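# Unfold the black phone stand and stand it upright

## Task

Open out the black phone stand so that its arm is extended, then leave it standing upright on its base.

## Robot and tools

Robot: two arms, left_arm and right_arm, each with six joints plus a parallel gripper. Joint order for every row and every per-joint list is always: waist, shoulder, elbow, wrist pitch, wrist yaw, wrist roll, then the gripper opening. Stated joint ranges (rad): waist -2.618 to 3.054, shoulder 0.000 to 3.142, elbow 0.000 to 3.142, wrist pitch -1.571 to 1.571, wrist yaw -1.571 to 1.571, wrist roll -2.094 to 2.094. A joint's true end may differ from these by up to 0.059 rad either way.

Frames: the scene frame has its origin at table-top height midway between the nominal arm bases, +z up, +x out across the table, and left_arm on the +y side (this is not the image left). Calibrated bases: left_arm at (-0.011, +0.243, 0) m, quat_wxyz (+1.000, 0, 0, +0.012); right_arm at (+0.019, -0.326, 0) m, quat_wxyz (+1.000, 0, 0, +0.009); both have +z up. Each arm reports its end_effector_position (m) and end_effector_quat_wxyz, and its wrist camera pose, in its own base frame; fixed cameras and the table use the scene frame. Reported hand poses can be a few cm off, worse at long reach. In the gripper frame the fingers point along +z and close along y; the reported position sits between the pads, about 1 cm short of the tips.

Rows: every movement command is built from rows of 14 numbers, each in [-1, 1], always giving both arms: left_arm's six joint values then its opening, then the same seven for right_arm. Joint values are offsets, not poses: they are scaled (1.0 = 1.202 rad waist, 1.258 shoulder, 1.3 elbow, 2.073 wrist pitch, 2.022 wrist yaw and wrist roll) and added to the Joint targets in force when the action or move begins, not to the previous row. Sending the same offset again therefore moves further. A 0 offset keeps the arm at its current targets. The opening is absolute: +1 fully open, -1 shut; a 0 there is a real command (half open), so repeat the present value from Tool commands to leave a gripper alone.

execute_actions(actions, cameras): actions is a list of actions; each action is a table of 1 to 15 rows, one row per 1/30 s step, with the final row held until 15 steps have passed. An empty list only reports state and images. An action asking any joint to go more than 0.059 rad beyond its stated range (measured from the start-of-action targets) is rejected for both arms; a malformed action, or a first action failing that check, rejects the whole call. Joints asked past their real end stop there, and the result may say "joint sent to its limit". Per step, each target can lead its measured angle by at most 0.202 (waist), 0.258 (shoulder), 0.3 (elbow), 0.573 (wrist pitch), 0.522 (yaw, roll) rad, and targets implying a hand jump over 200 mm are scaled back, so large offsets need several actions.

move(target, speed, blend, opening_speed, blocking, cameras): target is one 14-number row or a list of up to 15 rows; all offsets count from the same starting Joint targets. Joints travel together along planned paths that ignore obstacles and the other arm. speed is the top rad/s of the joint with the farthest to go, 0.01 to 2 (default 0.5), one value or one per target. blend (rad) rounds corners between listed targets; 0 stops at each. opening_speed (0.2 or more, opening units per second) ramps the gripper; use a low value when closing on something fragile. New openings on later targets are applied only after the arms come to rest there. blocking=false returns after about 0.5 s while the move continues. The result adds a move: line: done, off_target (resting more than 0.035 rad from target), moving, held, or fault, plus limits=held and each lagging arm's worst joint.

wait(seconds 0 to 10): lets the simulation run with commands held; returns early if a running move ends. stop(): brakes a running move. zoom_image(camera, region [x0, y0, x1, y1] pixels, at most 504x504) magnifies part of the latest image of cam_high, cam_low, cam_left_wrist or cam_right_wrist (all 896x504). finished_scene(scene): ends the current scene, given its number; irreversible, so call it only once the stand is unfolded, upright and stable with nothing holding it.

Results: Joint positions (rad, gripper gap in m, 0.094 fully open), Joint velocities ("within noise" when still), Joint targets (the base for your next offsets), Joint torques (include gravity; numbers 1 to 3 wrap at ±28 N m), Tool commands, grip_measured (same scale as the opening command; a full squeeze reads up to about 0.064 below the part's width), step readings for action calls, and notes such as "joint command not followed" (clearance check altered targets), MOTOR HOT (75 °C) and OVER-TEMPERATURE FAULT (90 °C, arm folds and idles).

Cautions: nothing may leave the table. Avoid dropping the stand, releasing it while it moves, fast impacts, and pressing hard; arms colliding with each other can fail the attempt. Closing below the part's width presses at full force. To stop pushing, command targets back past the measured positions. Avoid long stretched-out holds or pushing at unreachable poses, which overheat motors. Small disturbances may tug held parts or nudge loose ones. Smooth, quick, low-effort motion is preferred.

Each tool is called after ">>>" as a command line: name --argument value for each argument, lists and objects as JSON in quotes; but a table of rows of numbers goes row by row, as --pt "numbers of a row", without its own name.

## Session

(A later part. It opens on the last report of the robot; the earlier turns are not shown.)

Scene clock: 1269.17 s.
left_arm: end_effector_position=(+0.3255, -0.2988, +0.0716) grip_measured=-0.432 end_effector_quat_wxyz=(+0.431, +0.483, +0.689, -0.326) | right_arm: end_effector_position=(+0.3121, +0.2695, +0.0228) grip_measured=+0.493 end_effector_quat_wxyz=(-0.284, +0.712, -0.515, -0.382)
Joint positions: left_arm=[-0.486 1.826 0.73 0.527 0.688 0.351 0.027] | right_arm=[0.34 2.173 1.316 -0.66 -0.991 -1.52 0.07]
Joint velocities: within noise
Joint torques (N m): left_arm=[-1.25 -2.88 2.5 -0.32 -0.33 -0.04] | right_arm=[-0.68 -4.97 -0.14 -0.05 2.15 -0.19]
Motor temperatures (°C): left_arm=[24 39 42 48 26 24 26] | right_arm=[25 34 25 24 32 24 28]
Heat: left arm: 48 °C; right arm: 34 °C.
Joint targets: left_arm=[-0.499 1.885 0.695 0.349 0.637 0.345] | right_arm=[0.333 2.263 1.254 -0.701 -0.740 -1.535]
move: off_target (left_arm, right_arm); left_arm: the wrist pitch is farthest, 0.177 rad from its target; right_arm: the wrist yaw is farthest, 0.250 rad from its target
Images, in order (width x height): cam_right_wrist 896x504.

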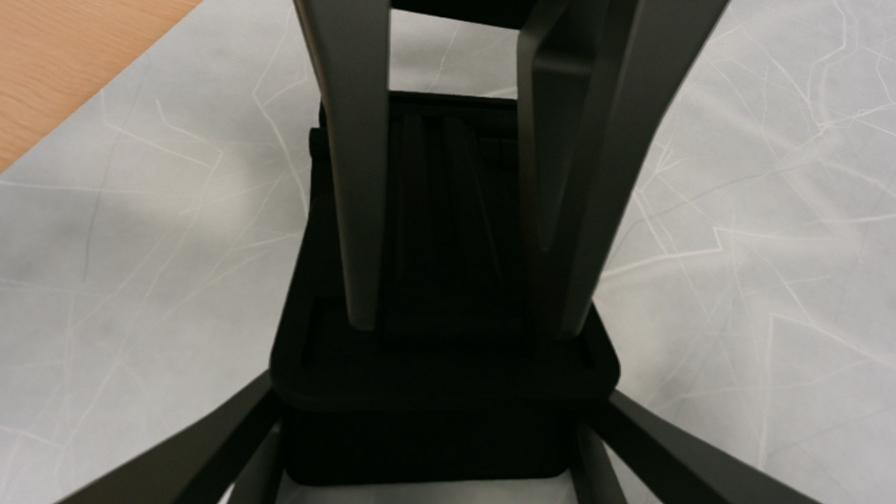

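>>> move --pt "-0.0129 -0.047 0.0635 0.1257 0.041 0.0015 -0.8 0.029 0 0 0 -0.065 0 0.1" --pt "-0.0258 -0.094 0.127 0.2514 0.082 0.003 -0.8 0.058 0 0 0 -0.129 0 0.1" --speed 0.2 --blend 0.1 --cameras '["cam_right_wrist","cam_left_wrist","cam_low"]'

Scene clock: 1283.87 s.
left_arm: end_effector_position=(+0.3248, -0.3134, +0.0924) grip_measured=-0.432 end_effector_quat_wxyz=(+0.459, +0.495, +0.653, -0.341) | right_arm: end_effector_position=(+0.3015, +0.2773, +0.0288) grip_measured=+0.493 end_effector_quat_wxyz=(-0.298, +0.693, -0.501, -0.425)
Joint positions: left_arm=[-0.505 1.826 0.745 0.603 0.723 0.34 0.027] | right_arm=[0.345 2.19 1.301 -0.66 -1.09 -1.531 0.07]
Joint velocities: within noise
Joint torques (N m): left_arm=[-2.33 -13.53 14.76 4.1 1.09 0.14] | right_arm=[4.52 -6.26 0.77 -0.08 0.45 -0.09]
Motor temperatures (°C): left_arm=[24 37 39 45 26 24 26] | right_arm=[26 34 25 24 32 24 28]
Heat: left arm: 45 °C; right arm: 34 °C.
Joint targets: left_arm=[-0.529 1.766 0.860 0.870 0.803 0.351] | right_arm=[0.403 2.263 1.255 -0.701 -1.001 -1.534]
move: off_target (left_arm, right_arm); left_arm: the wrist pitch is farthest, 0.267 rad from its target; right_arm: the wrist yaw is farthest, 0.089 rad from its target
Images, in order (width x height): cam_low 896x504, cam_left_wrist 896x504, cam_right_wrist 896x504.

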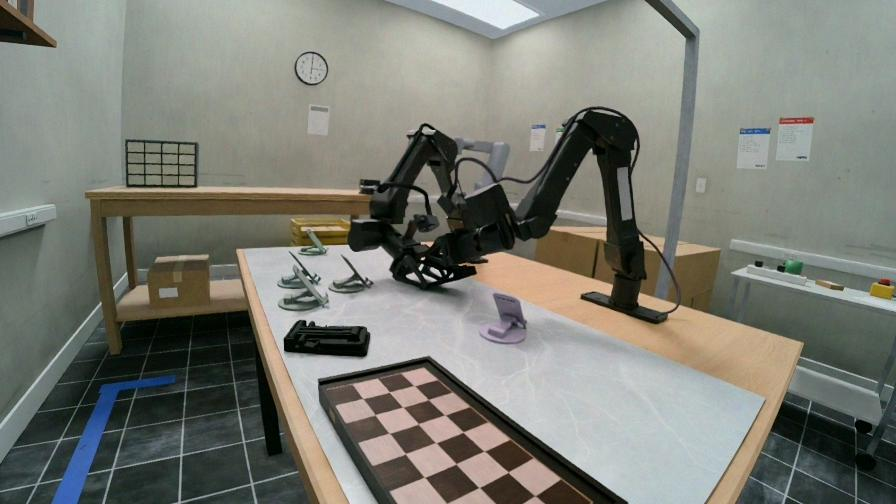

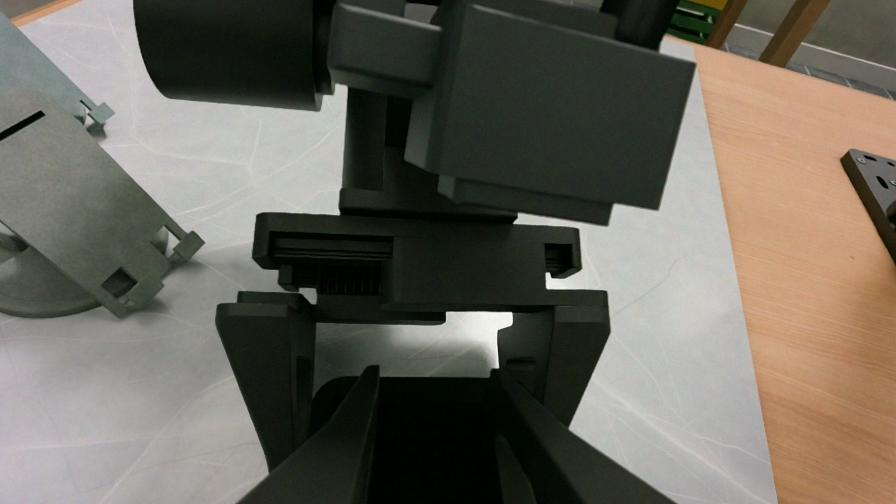

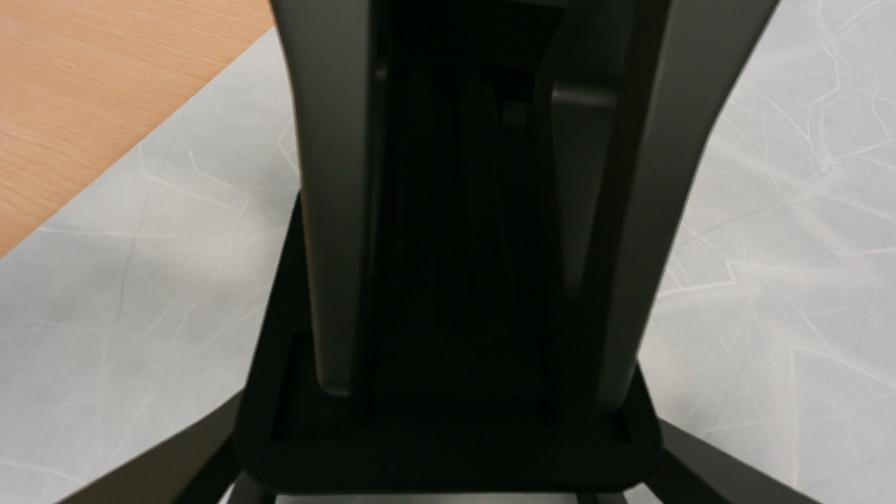

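>>> zoom_image --camera "cam_right_wrist" --region '[240, 20, 700, 500]'

>>> zoom_image --camera "cam_low" --region '[370, 180, 530, 300]'

Scaled by 1.050.

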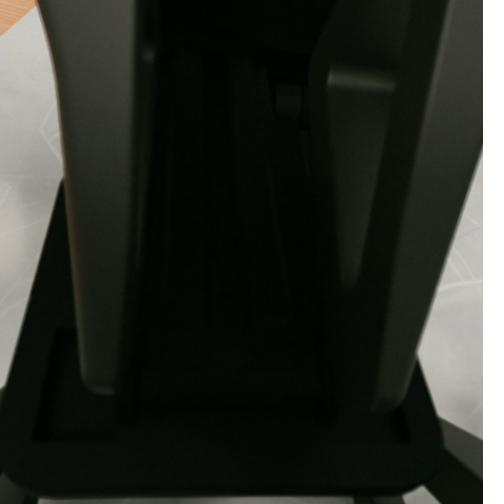

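Scaled by 3.150.

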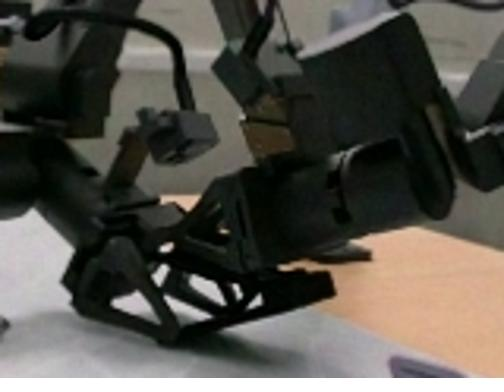

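>>> move --target '[-0.0,0.04,-0.08,-0.14,-0.05,-0.0,-0.8,-0.03,0,0,0,0.08,0,0.1]' --speed 0.2 --blend 0.1 --cameras '["cam_right_wrist","cam_left_wrist","cam_low"]'

>>> zoom_image --camera "cam_low" --region '[370, 180, 530, 300]'

Scene clock: 1294.40 s.
left_arm: end_effector_position=(+0.3239, -0.3121, +0.0883) grip_measured=-0.432 end_effector_quat_wxyz=(+0.452, +0.494, +0.660, -0.341) | right_arm: end_effector_position=(+0.3018, +0.2766, +0.0273) grip_measured=+0.493 end_effector_quat_wxyz=(-0.296, +0.695, -0.502, -0.421)
Joint positions: left_arm=[-0.505 1.826 0.745 0.582 0.718 0.339 0.027] | right_arm=[0.345 2.19 1.301 -0.66 -1.081 -1.532 0.07]
Joint velocities: within noise
Joint torques (N m): left_arm=[-2.33 -8.76 6.04 1.39 0.02 0.1] | right_arm=[1.63 -6.22 0.96 -0.12 2.08 -0.06]
Motor temperatures (°C): left_arm=[24 38 45 52 26 24 26] | right_arm=[26 34 25 24 30 24 28]
Heat: left arm: 52 °C; right arm: 34 °C.
Joint targets: left_arm=[-0.529 1.817 0.756 0.580 0.702 0.351] | right_arm=[0.367 2.263 1.255 -0.701 -0.840 -1.534]
move: off_target (right_arm); right_arm: the wrist yaw is farthest, 0.241 rad from its target
Images, in order (width x height): cam_low 896x504, cam_left_wrist 896x504, cam_right_wrist 896x504.

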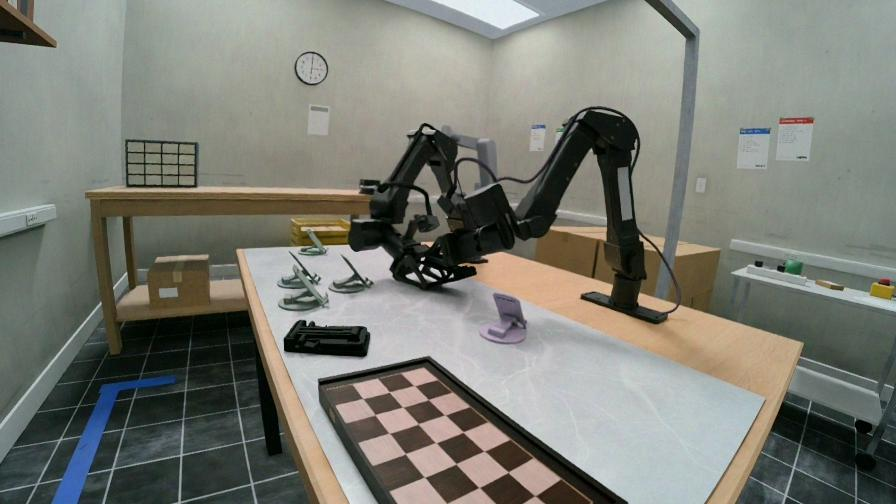

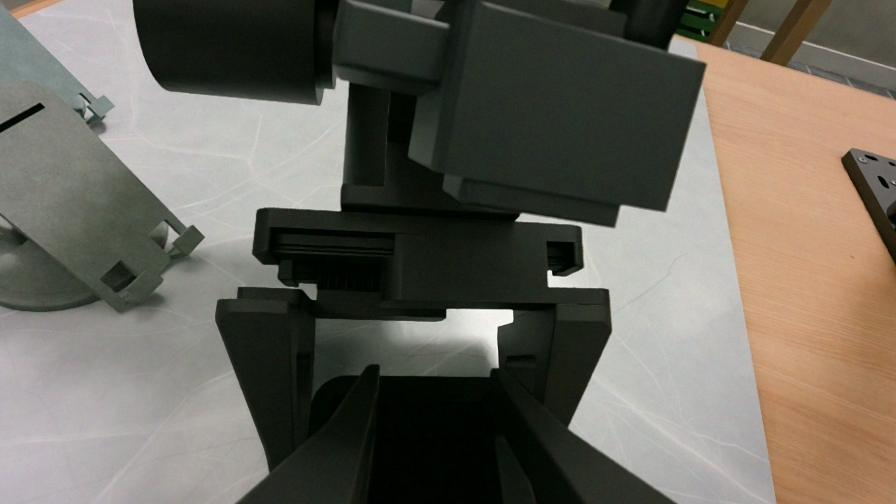

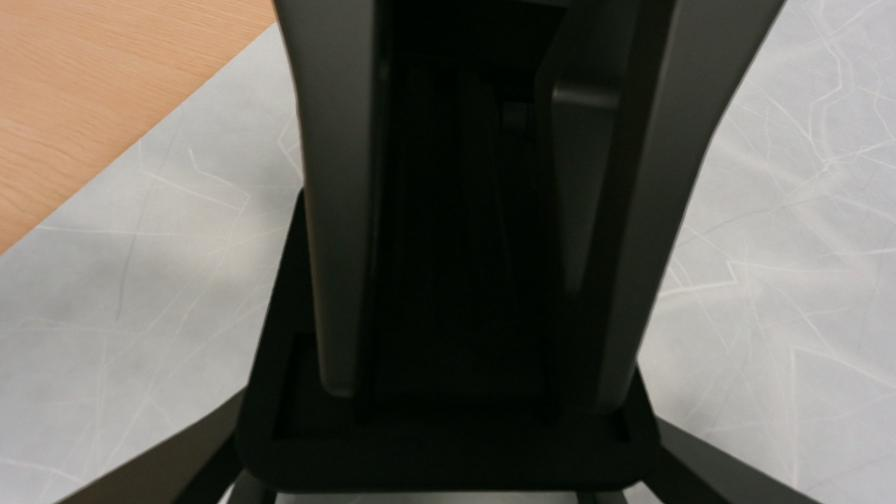

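Scaled by 3.150.

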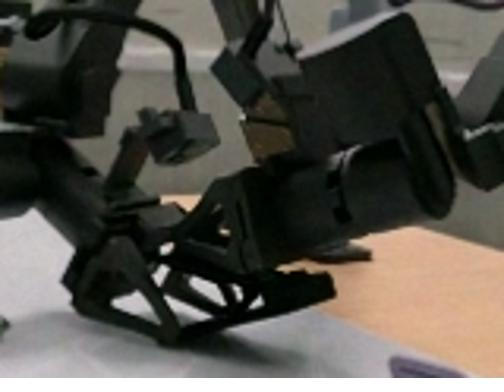

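>>> move --target '[0.01,0.075,-0.03,-0.03,-0.02,-0.0,-0.8,-0.02,0,0,0,0.0,0,0.1]' --speed 0.2 --blend 0.1 --cameras '["cam_right_wrist","cam_low"]'

>>> zoom_image --camera "cam_low" --region '[370, 180, 530, 300]'

Scene clock: 1299.97 s.
left_arm: end_effector_position=(+0.3240, -0.3116, +0.0761) grip_measured=-0.432 end_effector_quat_wxyz=(+0.444, +0.493, +0.667, -0.340) | right_arm: end_effector_position=(+0.3020, +0.2763, +0.0272) grip_measured=+0.493 end_effector_quat_wxyz=(-0.296, +0.695, -0.502, -0.421)
Joint positions: left_arm=[-0.505 1.859 0.743 0.596 0.714 0.342 0.027] | right_arm=[0.344 2.19 1.301 -0.66 -1.08 -1.533 0.07]
Joint velocities: within noise
Joint torques (N m): left_arm=[-1.18 -3.63 3.12 0.66 -0.36 0.09] | right_arm=[-0.24 -6.31 0.91 -0.15 2.1 -0.06]
Motor temperatures (°C): left_arm=[24 38 43 49 26 24 26] | right_arm=[26 34 25 24 31 24 28]
Heat: left arm: 49 °C; right arm: 34 °C.
Joint targets: left_arm=[-0.517 1.911 0.717 0.518 0.661 0.351] | right_arm=[0.342 2.263 1.255 -0.701 -0.840 -1.534]
move: off_target (left_arm, right_arm); left_arm: the wrist pitch is farthest, 0.078 rad from its target; right_arm: the wrist yaw is farthest, 0.240 rad from its target
Images, in order (width x height): cam_low 896x504, cam_right_wrist 896x504.

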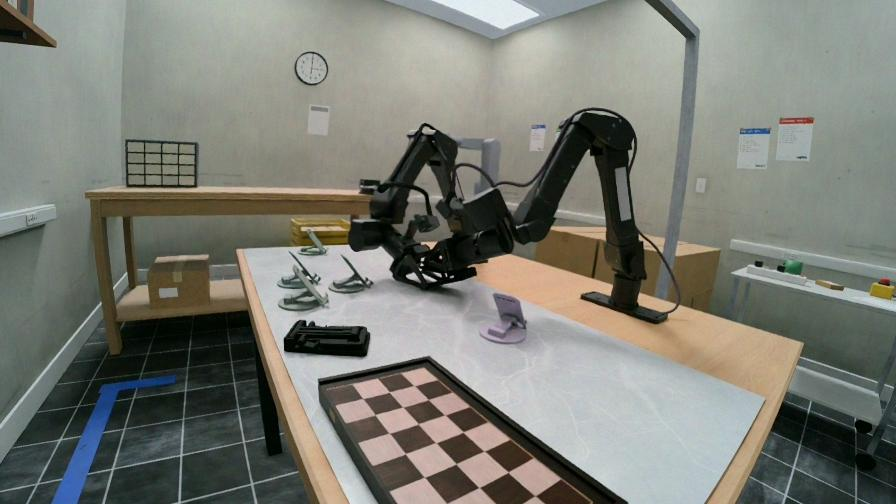

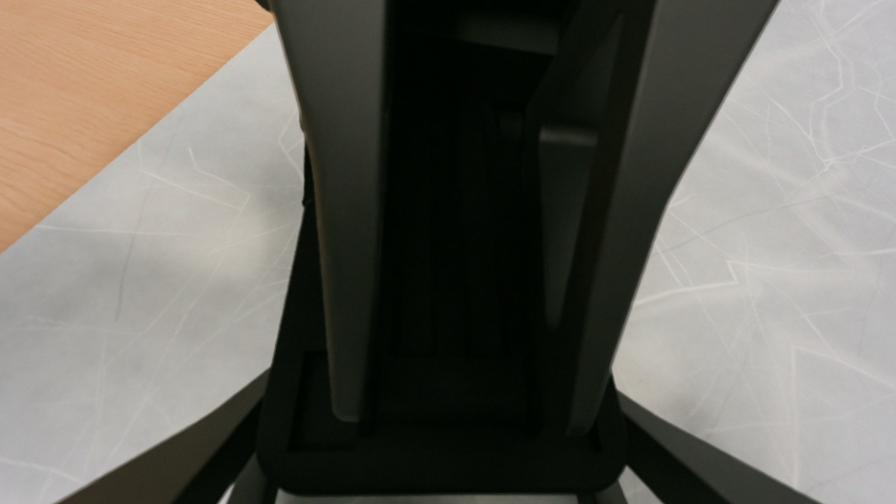

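Scaled by 3.150.

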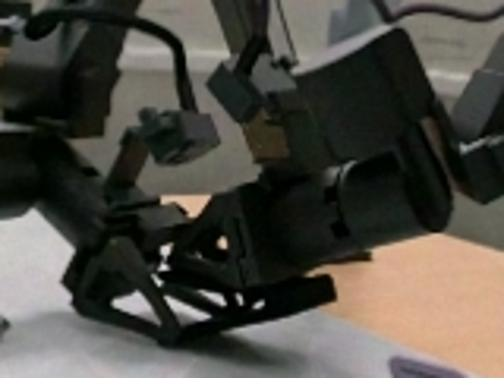

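>>> move --pt "0.0391 -0.128 0.0562 0.0878 0.0475 -0.0054 -0.8 -0.0075 0 0 0 0.05 0 0.1" --pt "0.0807 -0.2114 0.0523 0.0203 0.0341 0.0074 -0.8 -0.0075 0 0 0 0.05 0 0.1" --pt "0.1265 -0.2711 0.0215 -0.0642 0.0366 0.0242 -0.8 -0.0075 0 0 0 0.05 0 0.1" --pt "0.1764 -0.2989 -0.0438 -0.1582 0.0539 0.045 -0.8 -0.0075 0 0 0 0.05 0 0.1" --speed 0.25 --blend 0.05 --cameras '["cam_right_wrist","cam_left_wrist","cam_low"]'

>>> zoom_image --camera "cam_low" --region '[370, 180, 530, 300]'

Scene clock: 1332.63 s.
left_arm: end_effector_position=(+0.3169, -0.2288, +0.0967) grip_measured=-0.798 end_effector_quat_wxyz=(+0.409, +0.451, +0.731, -0.309) | right_arm: end_effector_position=(+0.3053, +0.2727, +0.0221) grip_measured=+0.493 end_effector_quat_wxyz=(-0.286, +0.707, -0.509, -0.399)
Joint positions: left_arm=[-0.312 1.574 0.67 0.195 0.751 0.435 0.009] | right_arm=[0.345 2.183 1.305 -0.66 -1.027 -1.532 0.07]
Joint velocities: within noise
Joint torques (N m): left_arm=[0.61 -9.8 5.05 1.2 0.48 0.09] | right_arm=[-0.9 -5.72 0.59 -0.13 2.58 -0.02]
Motor temperatures (°C): left_arm=[24 35 37 43 25 24 26] | right_arm=[25 33 25 24 34 24 28]
Heat: left arm: 43 °C; right arm: 34 °C.
Joint targets: left_arm=[-0.306 1.535 0.660 0.190 0.770 0.442] | right_arm=[0.333 2.263 1.255 -0.701 -0.738 -1.534]
move: off_target (left_arm, right_arm); left_arm: the shoulder is farthest, 0.039 rad from its target; right_arm: the wrist yaw is farthest, 0.288 rad from its target
Images, in order (width x height): cam_low 896x504, cam_left_wrist 896x504, cam_right_wrist 896x504.

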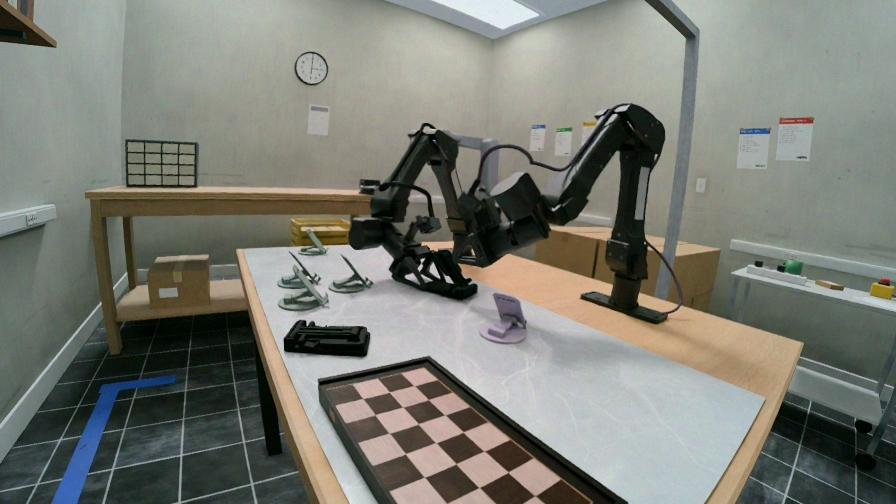

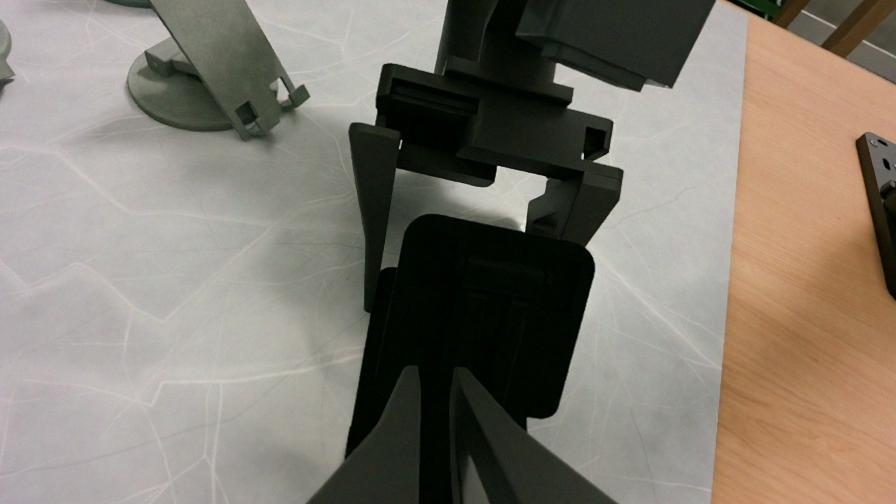

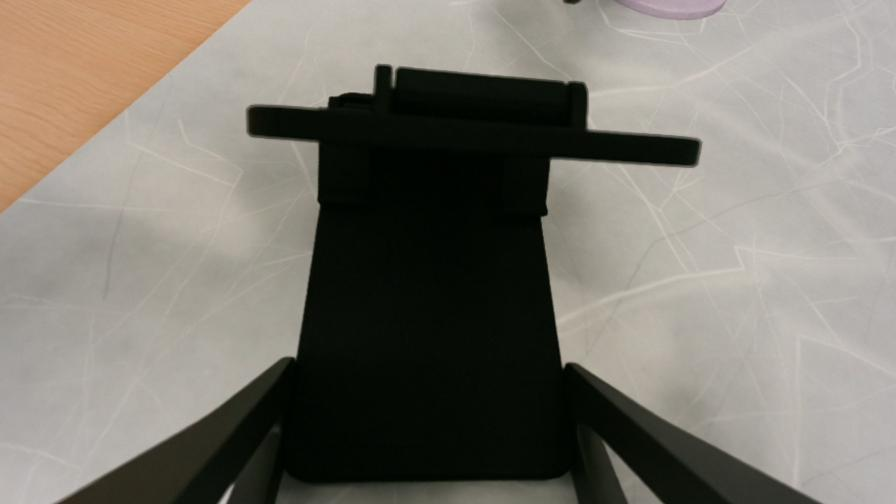

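Scaled by 3.150.

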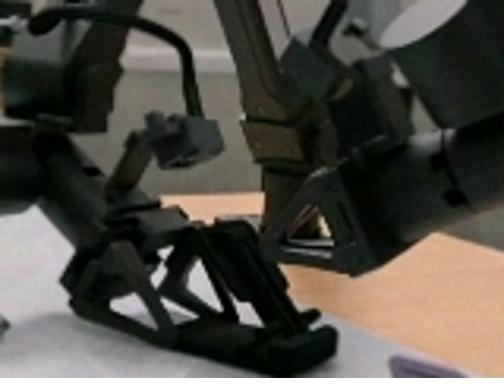

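>>> zoom_image --camera "cam_left_wrist" --region '[330, 180, 630, 504]'

>>> zoom_image --camera "cam_low" --region '[420, 240, 490, 310]'

>>> zoom_image --camera "cam_right_wrist" --region '[230, 40, 710, 260]'

Scaled by 1.556.

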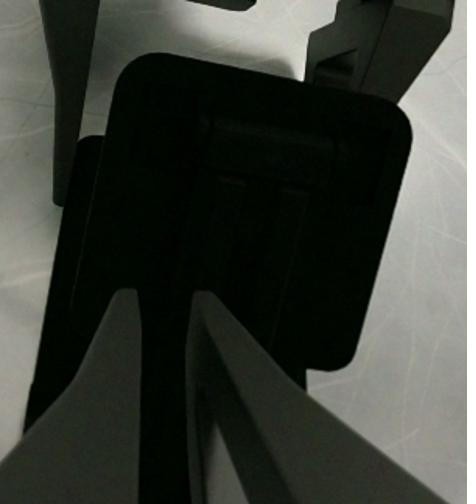

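Scaled by 7.200.

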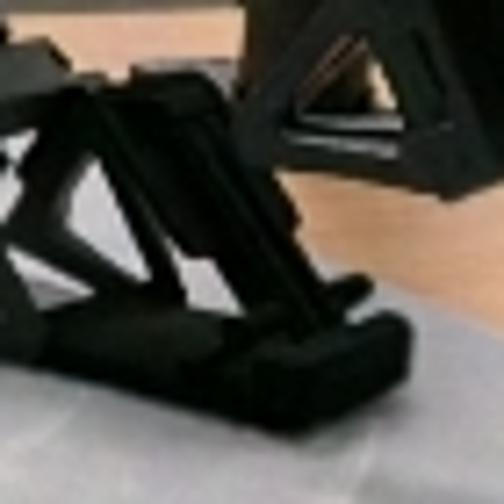

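Scaled by 1.050.

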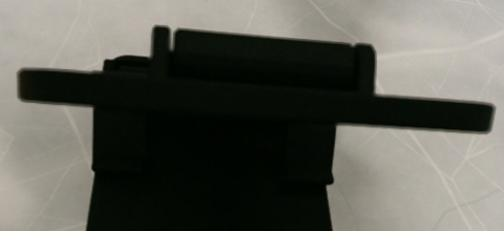

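>>> move --pt "0.12 -0.06 0 0 0 0 -0.8 0 0 0 0 0 0 0.1" --pt "0.12 -0.10 0 -0.1 0 0 0.5 0 0 0 0 0 0 0.1" --speed 0.3 --cameras '["cam_left_wrist","cam_low"]'

>>> zoom_image --camera "cam_low" --region '[400, 220, 500, 310]'

Scene clock: 1351.13 s.
left_arm: end_effector_position=(+0.3207, -0.1757, +0.1105) grip_measured=+0.498 end_effector_quat_wxyz=(+0.398, +0.388, +0.779, -0.288) | right_arm: end_effector_position=(+0.3053, +0.2727, +0.0221) grip_measured=+0.493 end_effector_quat_wxyz=(-0.286, +0.707, -0.509, -0.399)
Joint positions: left_arm=[-0.164 1.443 0.67 -0.013 0.753 0.436 0.07] | right_arm=[0.345 2.183 1.305 -0.66 -1.027 -1.532 0.07]
Joint velocities: within noise
Joint torques (N m): left_arm=[0.29 -8.46 5.33 1.13 0.49 0.07] | right_arm=[-1.02 -5.72 0.54 -0.11 2.56 -0.07]
Motor temperatures (°C): left_arm=[24 37 37 41 25 24 25] | right_arm=[25 33 25 24 36 24 28]
Heat: left arm: 41 °C; right arm: 36 °C.
Joint targets: left_arm=[-0.161 1.409 0.660 -0.017 0.770 0.442] | right_arm=[0.333 2.263 1.255 -0.701 -0.738 -1.534]
move: off_target (right_arm); right_arm: the wrist yaw is farthest, 0.289 rad from its target
Images, in order (width x height): cam_low 896x504, cam_left_wrist 896x504.

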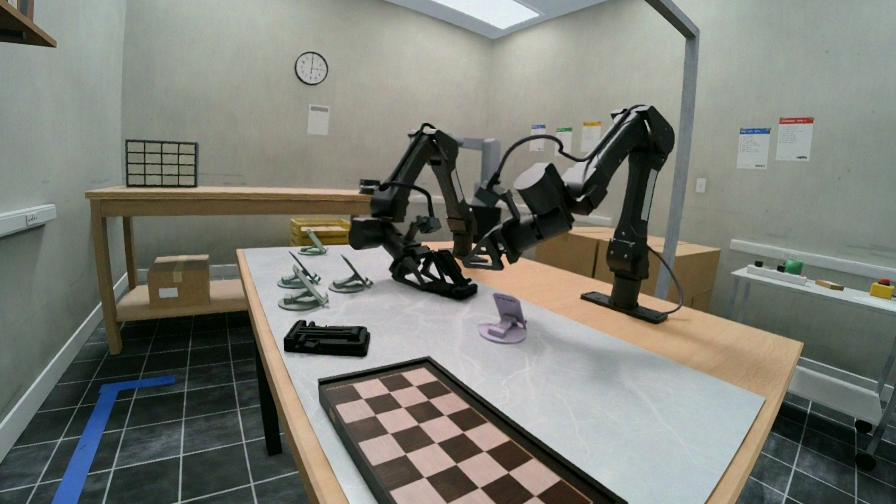

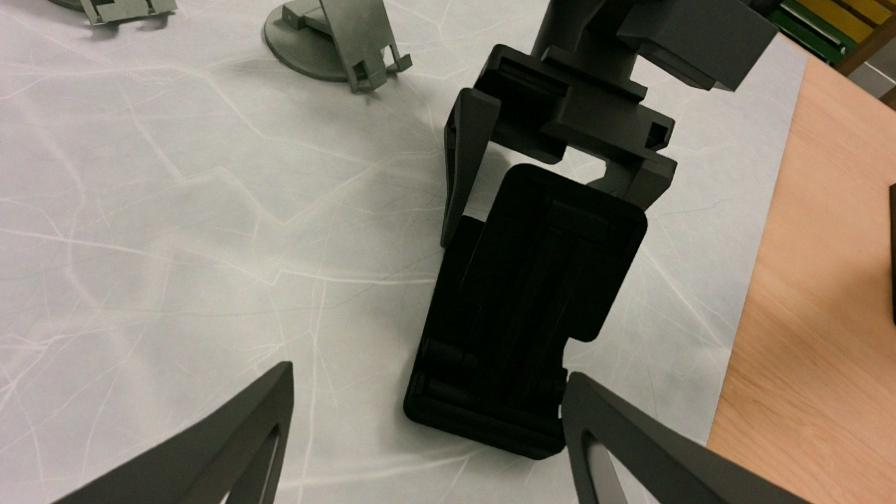

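Scaled by 5.040.

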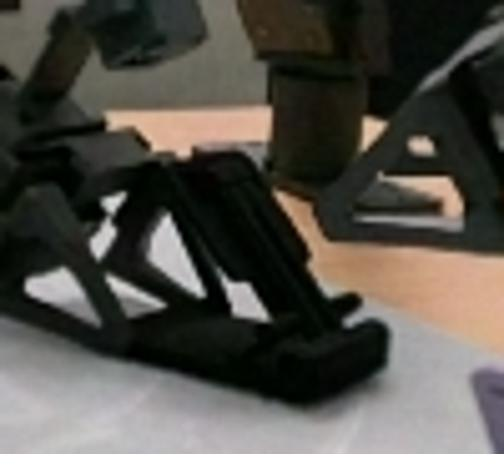

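>>> zoom_image --camera "cam_left_wrist" --region '[390, 140, 690, 480]'

Scaled by 1.482.

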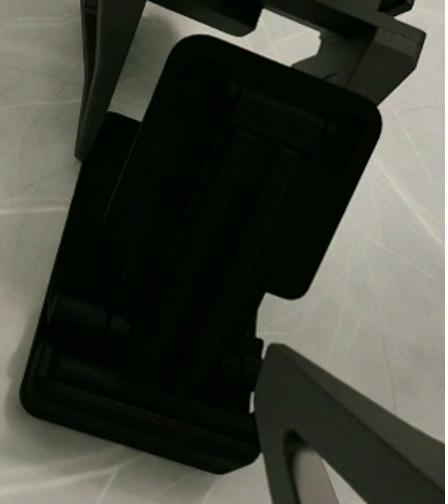

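>>> move --target '[-0.0911,0.2,-0.0808,0.1867,0.0223,0.0683,1.0,0,0,0,0,0,0,0.1]' --speed 0.3 --cameras '["cam_left_wrist","cam_low","cam_right_wrist"]'

Scene clock: 1383.30 s.
left_arm: end_effector_position=(+0.3071, -0.2140, +0.0625) grip_measured=+0.998 end_effector_quat_wxyz=(+0.424, +0.486, +0.706, -0.292) | right_arm: end_effector_position=(+0.3053, +0.2727, +0.0221) grip_measured=+0.493 end_effector_quat_wxyz=(-0.286, +0.707, -0.509, -0.399)
Joint positions: left_arm=[-0.265 1.647 0.564 0.347 0.795 0.574 0.094] | right_arm=[0.345 2.183 1.305 -0.66 -1.027 -1.532 0.07]
Joint velocities: within noise
Joint torques (N m): left_arm=[-0.61 -4.9 4.4 1.46 0.53 0.07] | right_arm=[-1.18 -5.78 0.7 -0.11 2.57 -0.06]
Motor temperatures (°C): left_arm=[24 35 37 40 25 24 25] | right_arm=[25 33 25 24 39 24 28]
Heat: left arm: 40 °C; right arm: 39 °C.
Joint targets: left_arm=[-0.271 1.661 0.555 0.370 0.815 0.581] | right_arm=[0.333 2.263 1.255 -0.701 -0.738 -1.534]
move: off_target (right_arm); right_arm: the wrist yaw is farthest, 0.289 rad from its target
Images, in order (width x height): cam_low 896x504, cam_left_wrist 896x504, cam_right_wrist 896x504.

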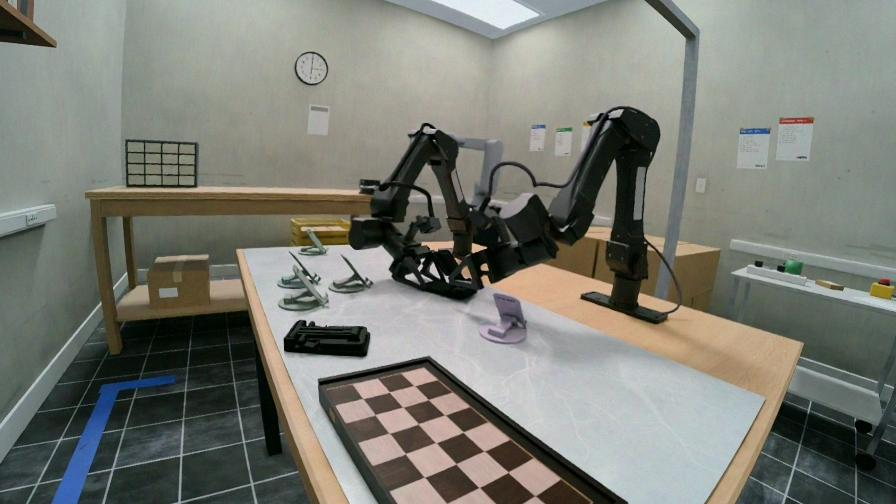

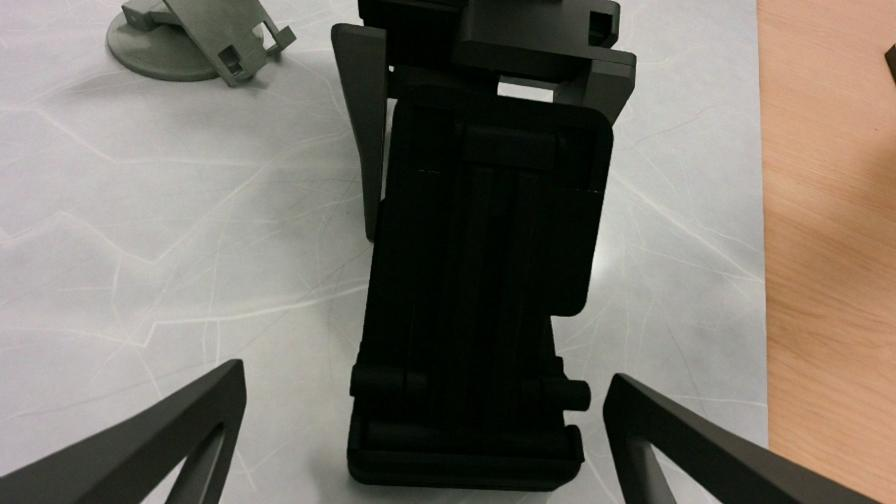

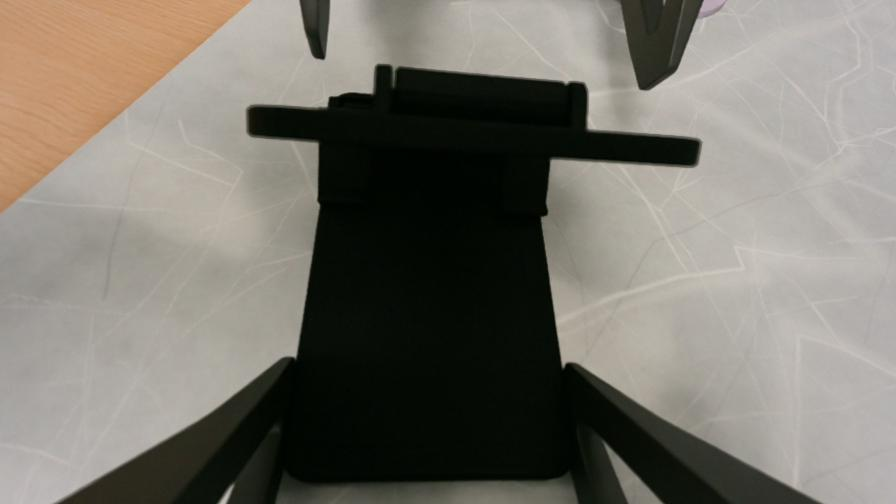

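>>> move --pt "0.0058 0.0032 -0.0346 0.0217 0.0049 0.0035 1.0 0 0 0 0 0 0 0.1" --pt "0.0058 0.1065 -0.0562 0.0897 0.0049 0.0035 1.0 0 0 0 0 0 0 0.1" --speed 0.15 --cameras '["cam_left_wrist"]'

Scene clock: 1399.87 s.
left_arm: end_effector_position=(+0.2963, -0.2124, +0.0256) grip_measured=+0.998 end_effector_quat_wxyz=(+0.417, +0.488, +0.706, -0.298) | right_arm: end_effector_position=(+0.3053, +0.2727, +0.0221) grip_measured=+0.493 end_effector_quat_wxyz=(-0.286, +0.707, -0.509, -0.399)
Joint positions: left_arm=[-0.265 1.779 0.491 0.533 0.805 0.581 0.094] | right_arm=[0.345 2.183 1.305 -0.66 -1.027 -1.532 0.07]
Joint velocities: within noise
Joint torques (N m): left_arm=[0.03 -5.01 3.38 1.41 0.55 0.08] | right_arm=[-0.79 -5.7 0.75 -0.08 2.64 -0.05]
Motor temperatures (°C): left_arm=[24 34 36 41 25 24 25] | right_arm=[25 33 25 24 39 24 28]
Heat: left arm: 41 °C; right arm: 39 °C.
Joint targets: left_arm=[-0.264 1.795 0.482 0.556 0.825 0.588] | right_arm=[0.333 2.263 1.255 -0.701 -0.738 -1.534]
move: off_target (right_arm); right_arm: the wrist yaw is farthest, 0.289 rad from its target
Images, in order (width x height): cam_left_wrist 896x504.

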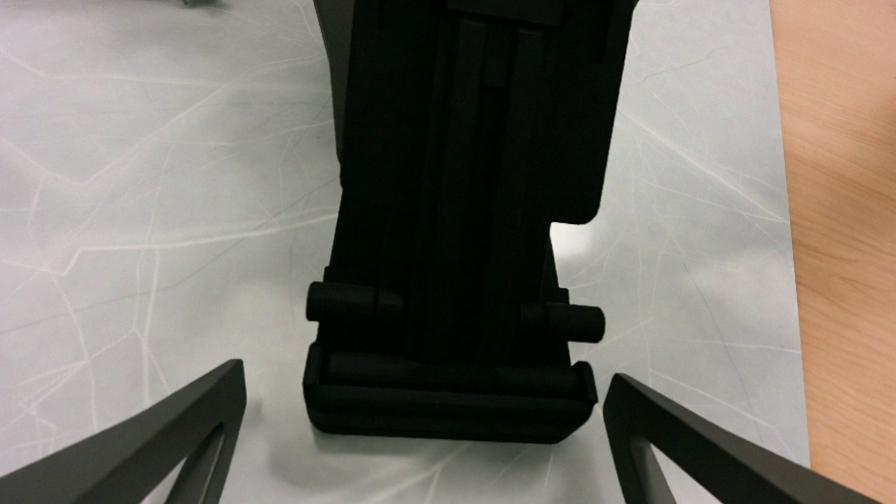

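>>> move --pt "-0.009 -0.012 -0.018 0.003 0.004 0 1.0 0 0 0 0 0 0 0.1" --pt "-0.009 -0.012 -0.018 0.003 0.004 0 0.25 0 0 0 0 0 0 0.1" --speed 0.15 --opening_speed 0.6 --cameras '["cam_left_wrist"]'

>>> zoom_image --camera "cam_left_wrist" --region '[260, 0, 660, 460]'

Scene clock: 1407.43 s.
left_arm: end_effector_position=(+0.2908, -0.2114, +0.0220) grip_measured=+0.458 end_effector_quat_wxyz=(+0.415, +0.489, +0.707, -0.298) | right_arm: end_effector_position=(+0.3053, +0.2727, +0.0221) grip_measured=+0.493 end_effector_quat_wxyz=(-0.287, +0.707, -0.508, -0.399)
Joint positions: left_arm=[-0.267 1.779 0.469 0.55 0.803 0.583 0.069] | right_arm=[0.345 2.183 1.305 -0.66 -1.027 -1.532 0.07]
Joint velocities: within noise
Joint torques (N m): left_arm=[-0.76 -6.27 3.21 1.31 0.63 0.06] | right_arm=[-1.02 -5.53 0.81 -0.11 2.62 -0.04]
Motor temperatures (°C): left_arm=[24 34 36 40 25 24 25] | right_arm=[25 33 25 24 40 24 28]
Heat: left arm: 40 °C; right arm: 40 °C.
Joint targets: left_arm=[-0.274 1.779 0.459 0.562 0.833 0.588] | right_arm=[0.333 2.263 1.255 -0.701 -0.738 -1.534]
move: off_target (right_arm); right_arm: the wrist yaw is farthest, 0.289 rad from its target
Images, in order (width x height): cam_left_wrist 896x504.

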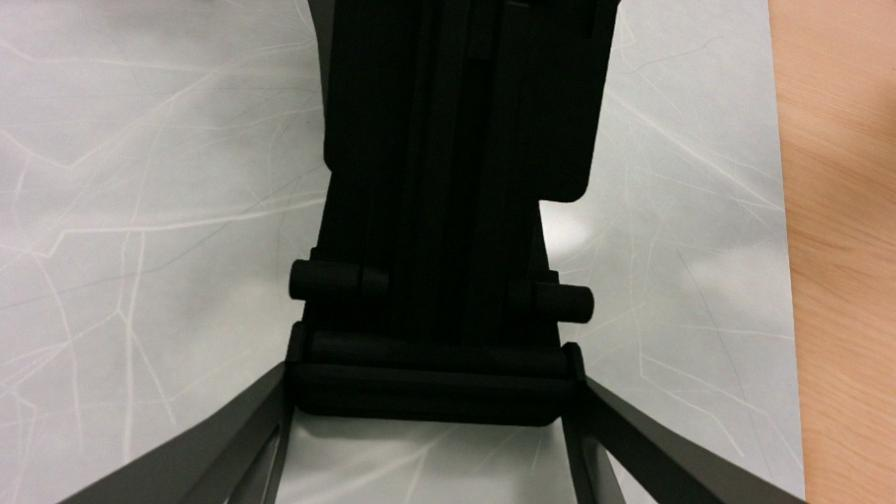

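Scaled by 1.096.

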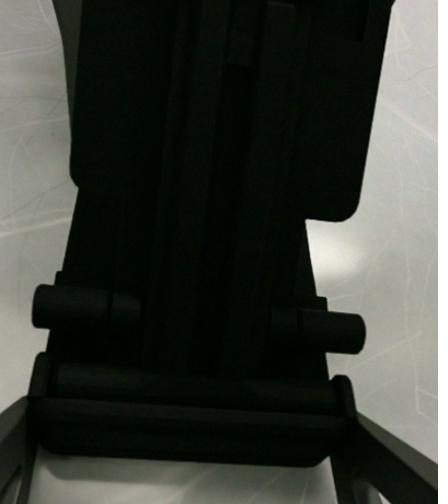

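>>> move --pt "0 0 0 0 0 0 0.2 0.01 -0.05 0.0346 0.0174 -0.1395 0.001 0.1" --pt "0 0 0 0 0 0 0.2 0.01 -0.05 0.0346 0.0174 -0.1395 0.001 1.0" --pt "0 0 0 0 0 0 0.2 0.015 -0.1529 0.1115 -0.0839 -0.0663 -0.0054 1.0" --pt "0 0 0 0 0 0 0.2 0.203 -0.1955 0.5578 -0.3503 0.1643 0.1128 1.0" --speed '[0.3,0.3,0.3,0.4]'

Scene clock: 1453.23 s.
left_arm: end_effector_position=(+0.2902, -0.2114, +0.0218) grip_measured=+0.458 end_effector_quat_wxyz=(+0.415, +0.489, +0.707, -0.298) | right_arm: end_effector_position=(+0.3048, +0.2805, +0.1604) grip_measured=+0.999 end_effector_quat_wxyz=(-0.111, +0.799, -0.567, -0.170)
Joint positions: left_arm=[-0.267 1.779 0.467 0.551 0.804 0.583 0.068] | right_arm=[0.573 2.039 1.957 -1.403 -0.4 -1.317 0.094]
Joint velocities: within noise
Joint torques (N m): left_arm=[-0.69 -6.22 3.32 1.29 0.63 0.05] | right_arm=[0.34 -14.49 6.89 0.13 -0.32 0.05]
Motor temperatures (°C): left_arm=[24 34 35 39 25 24 26] | right_arm=[25 34 25 24 39 24 28]
Heat: left arm: 39 °C; right arm: 39 °C.
Joint targets: left_arm=[-0.274 1.779 0.459 0.562 0.834 0.588] | right_arm=[0.577 2.018 1.980 -1.427 -0.406 -1.306]
move: done

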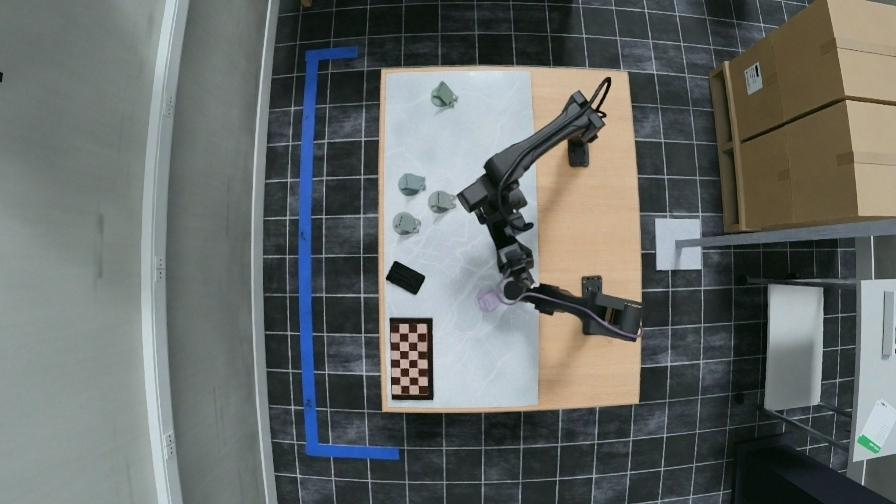

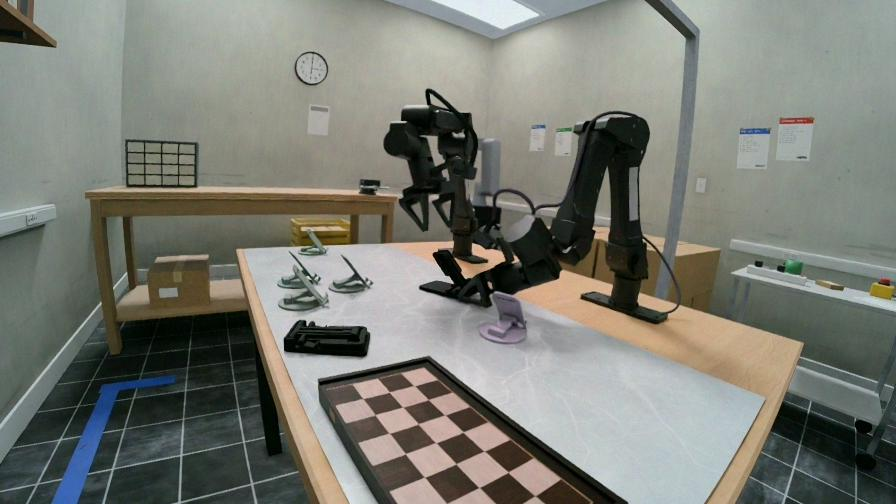

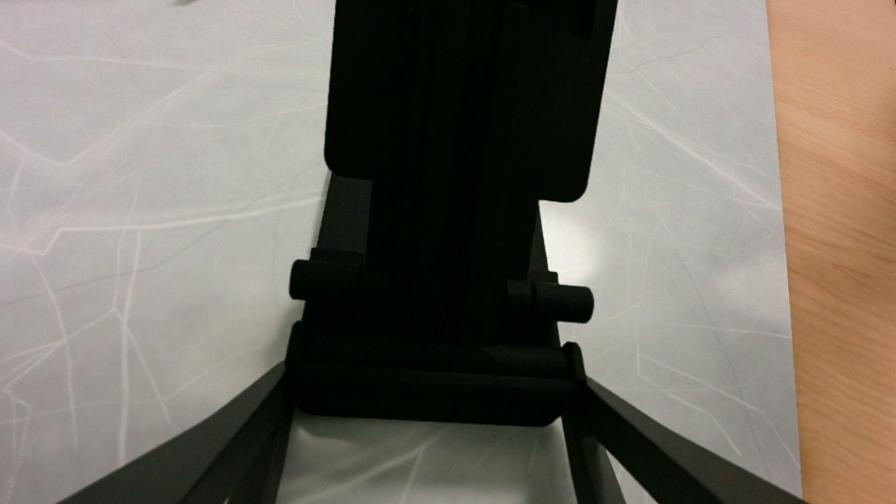

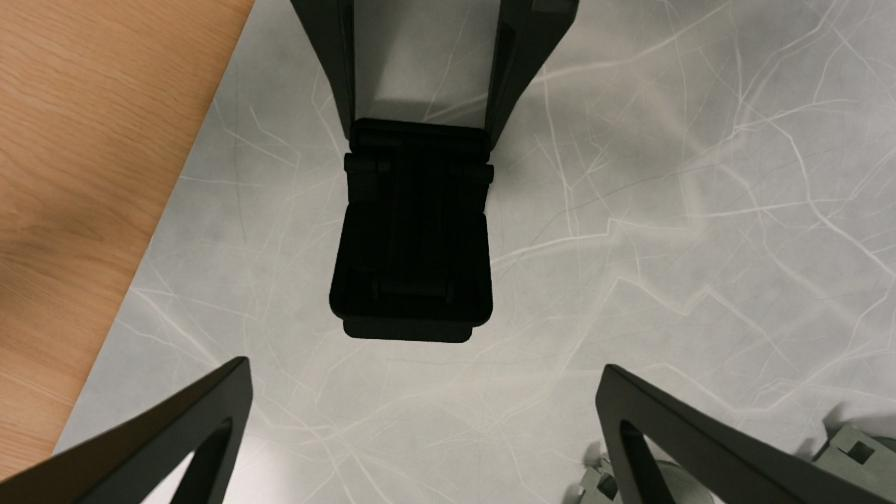

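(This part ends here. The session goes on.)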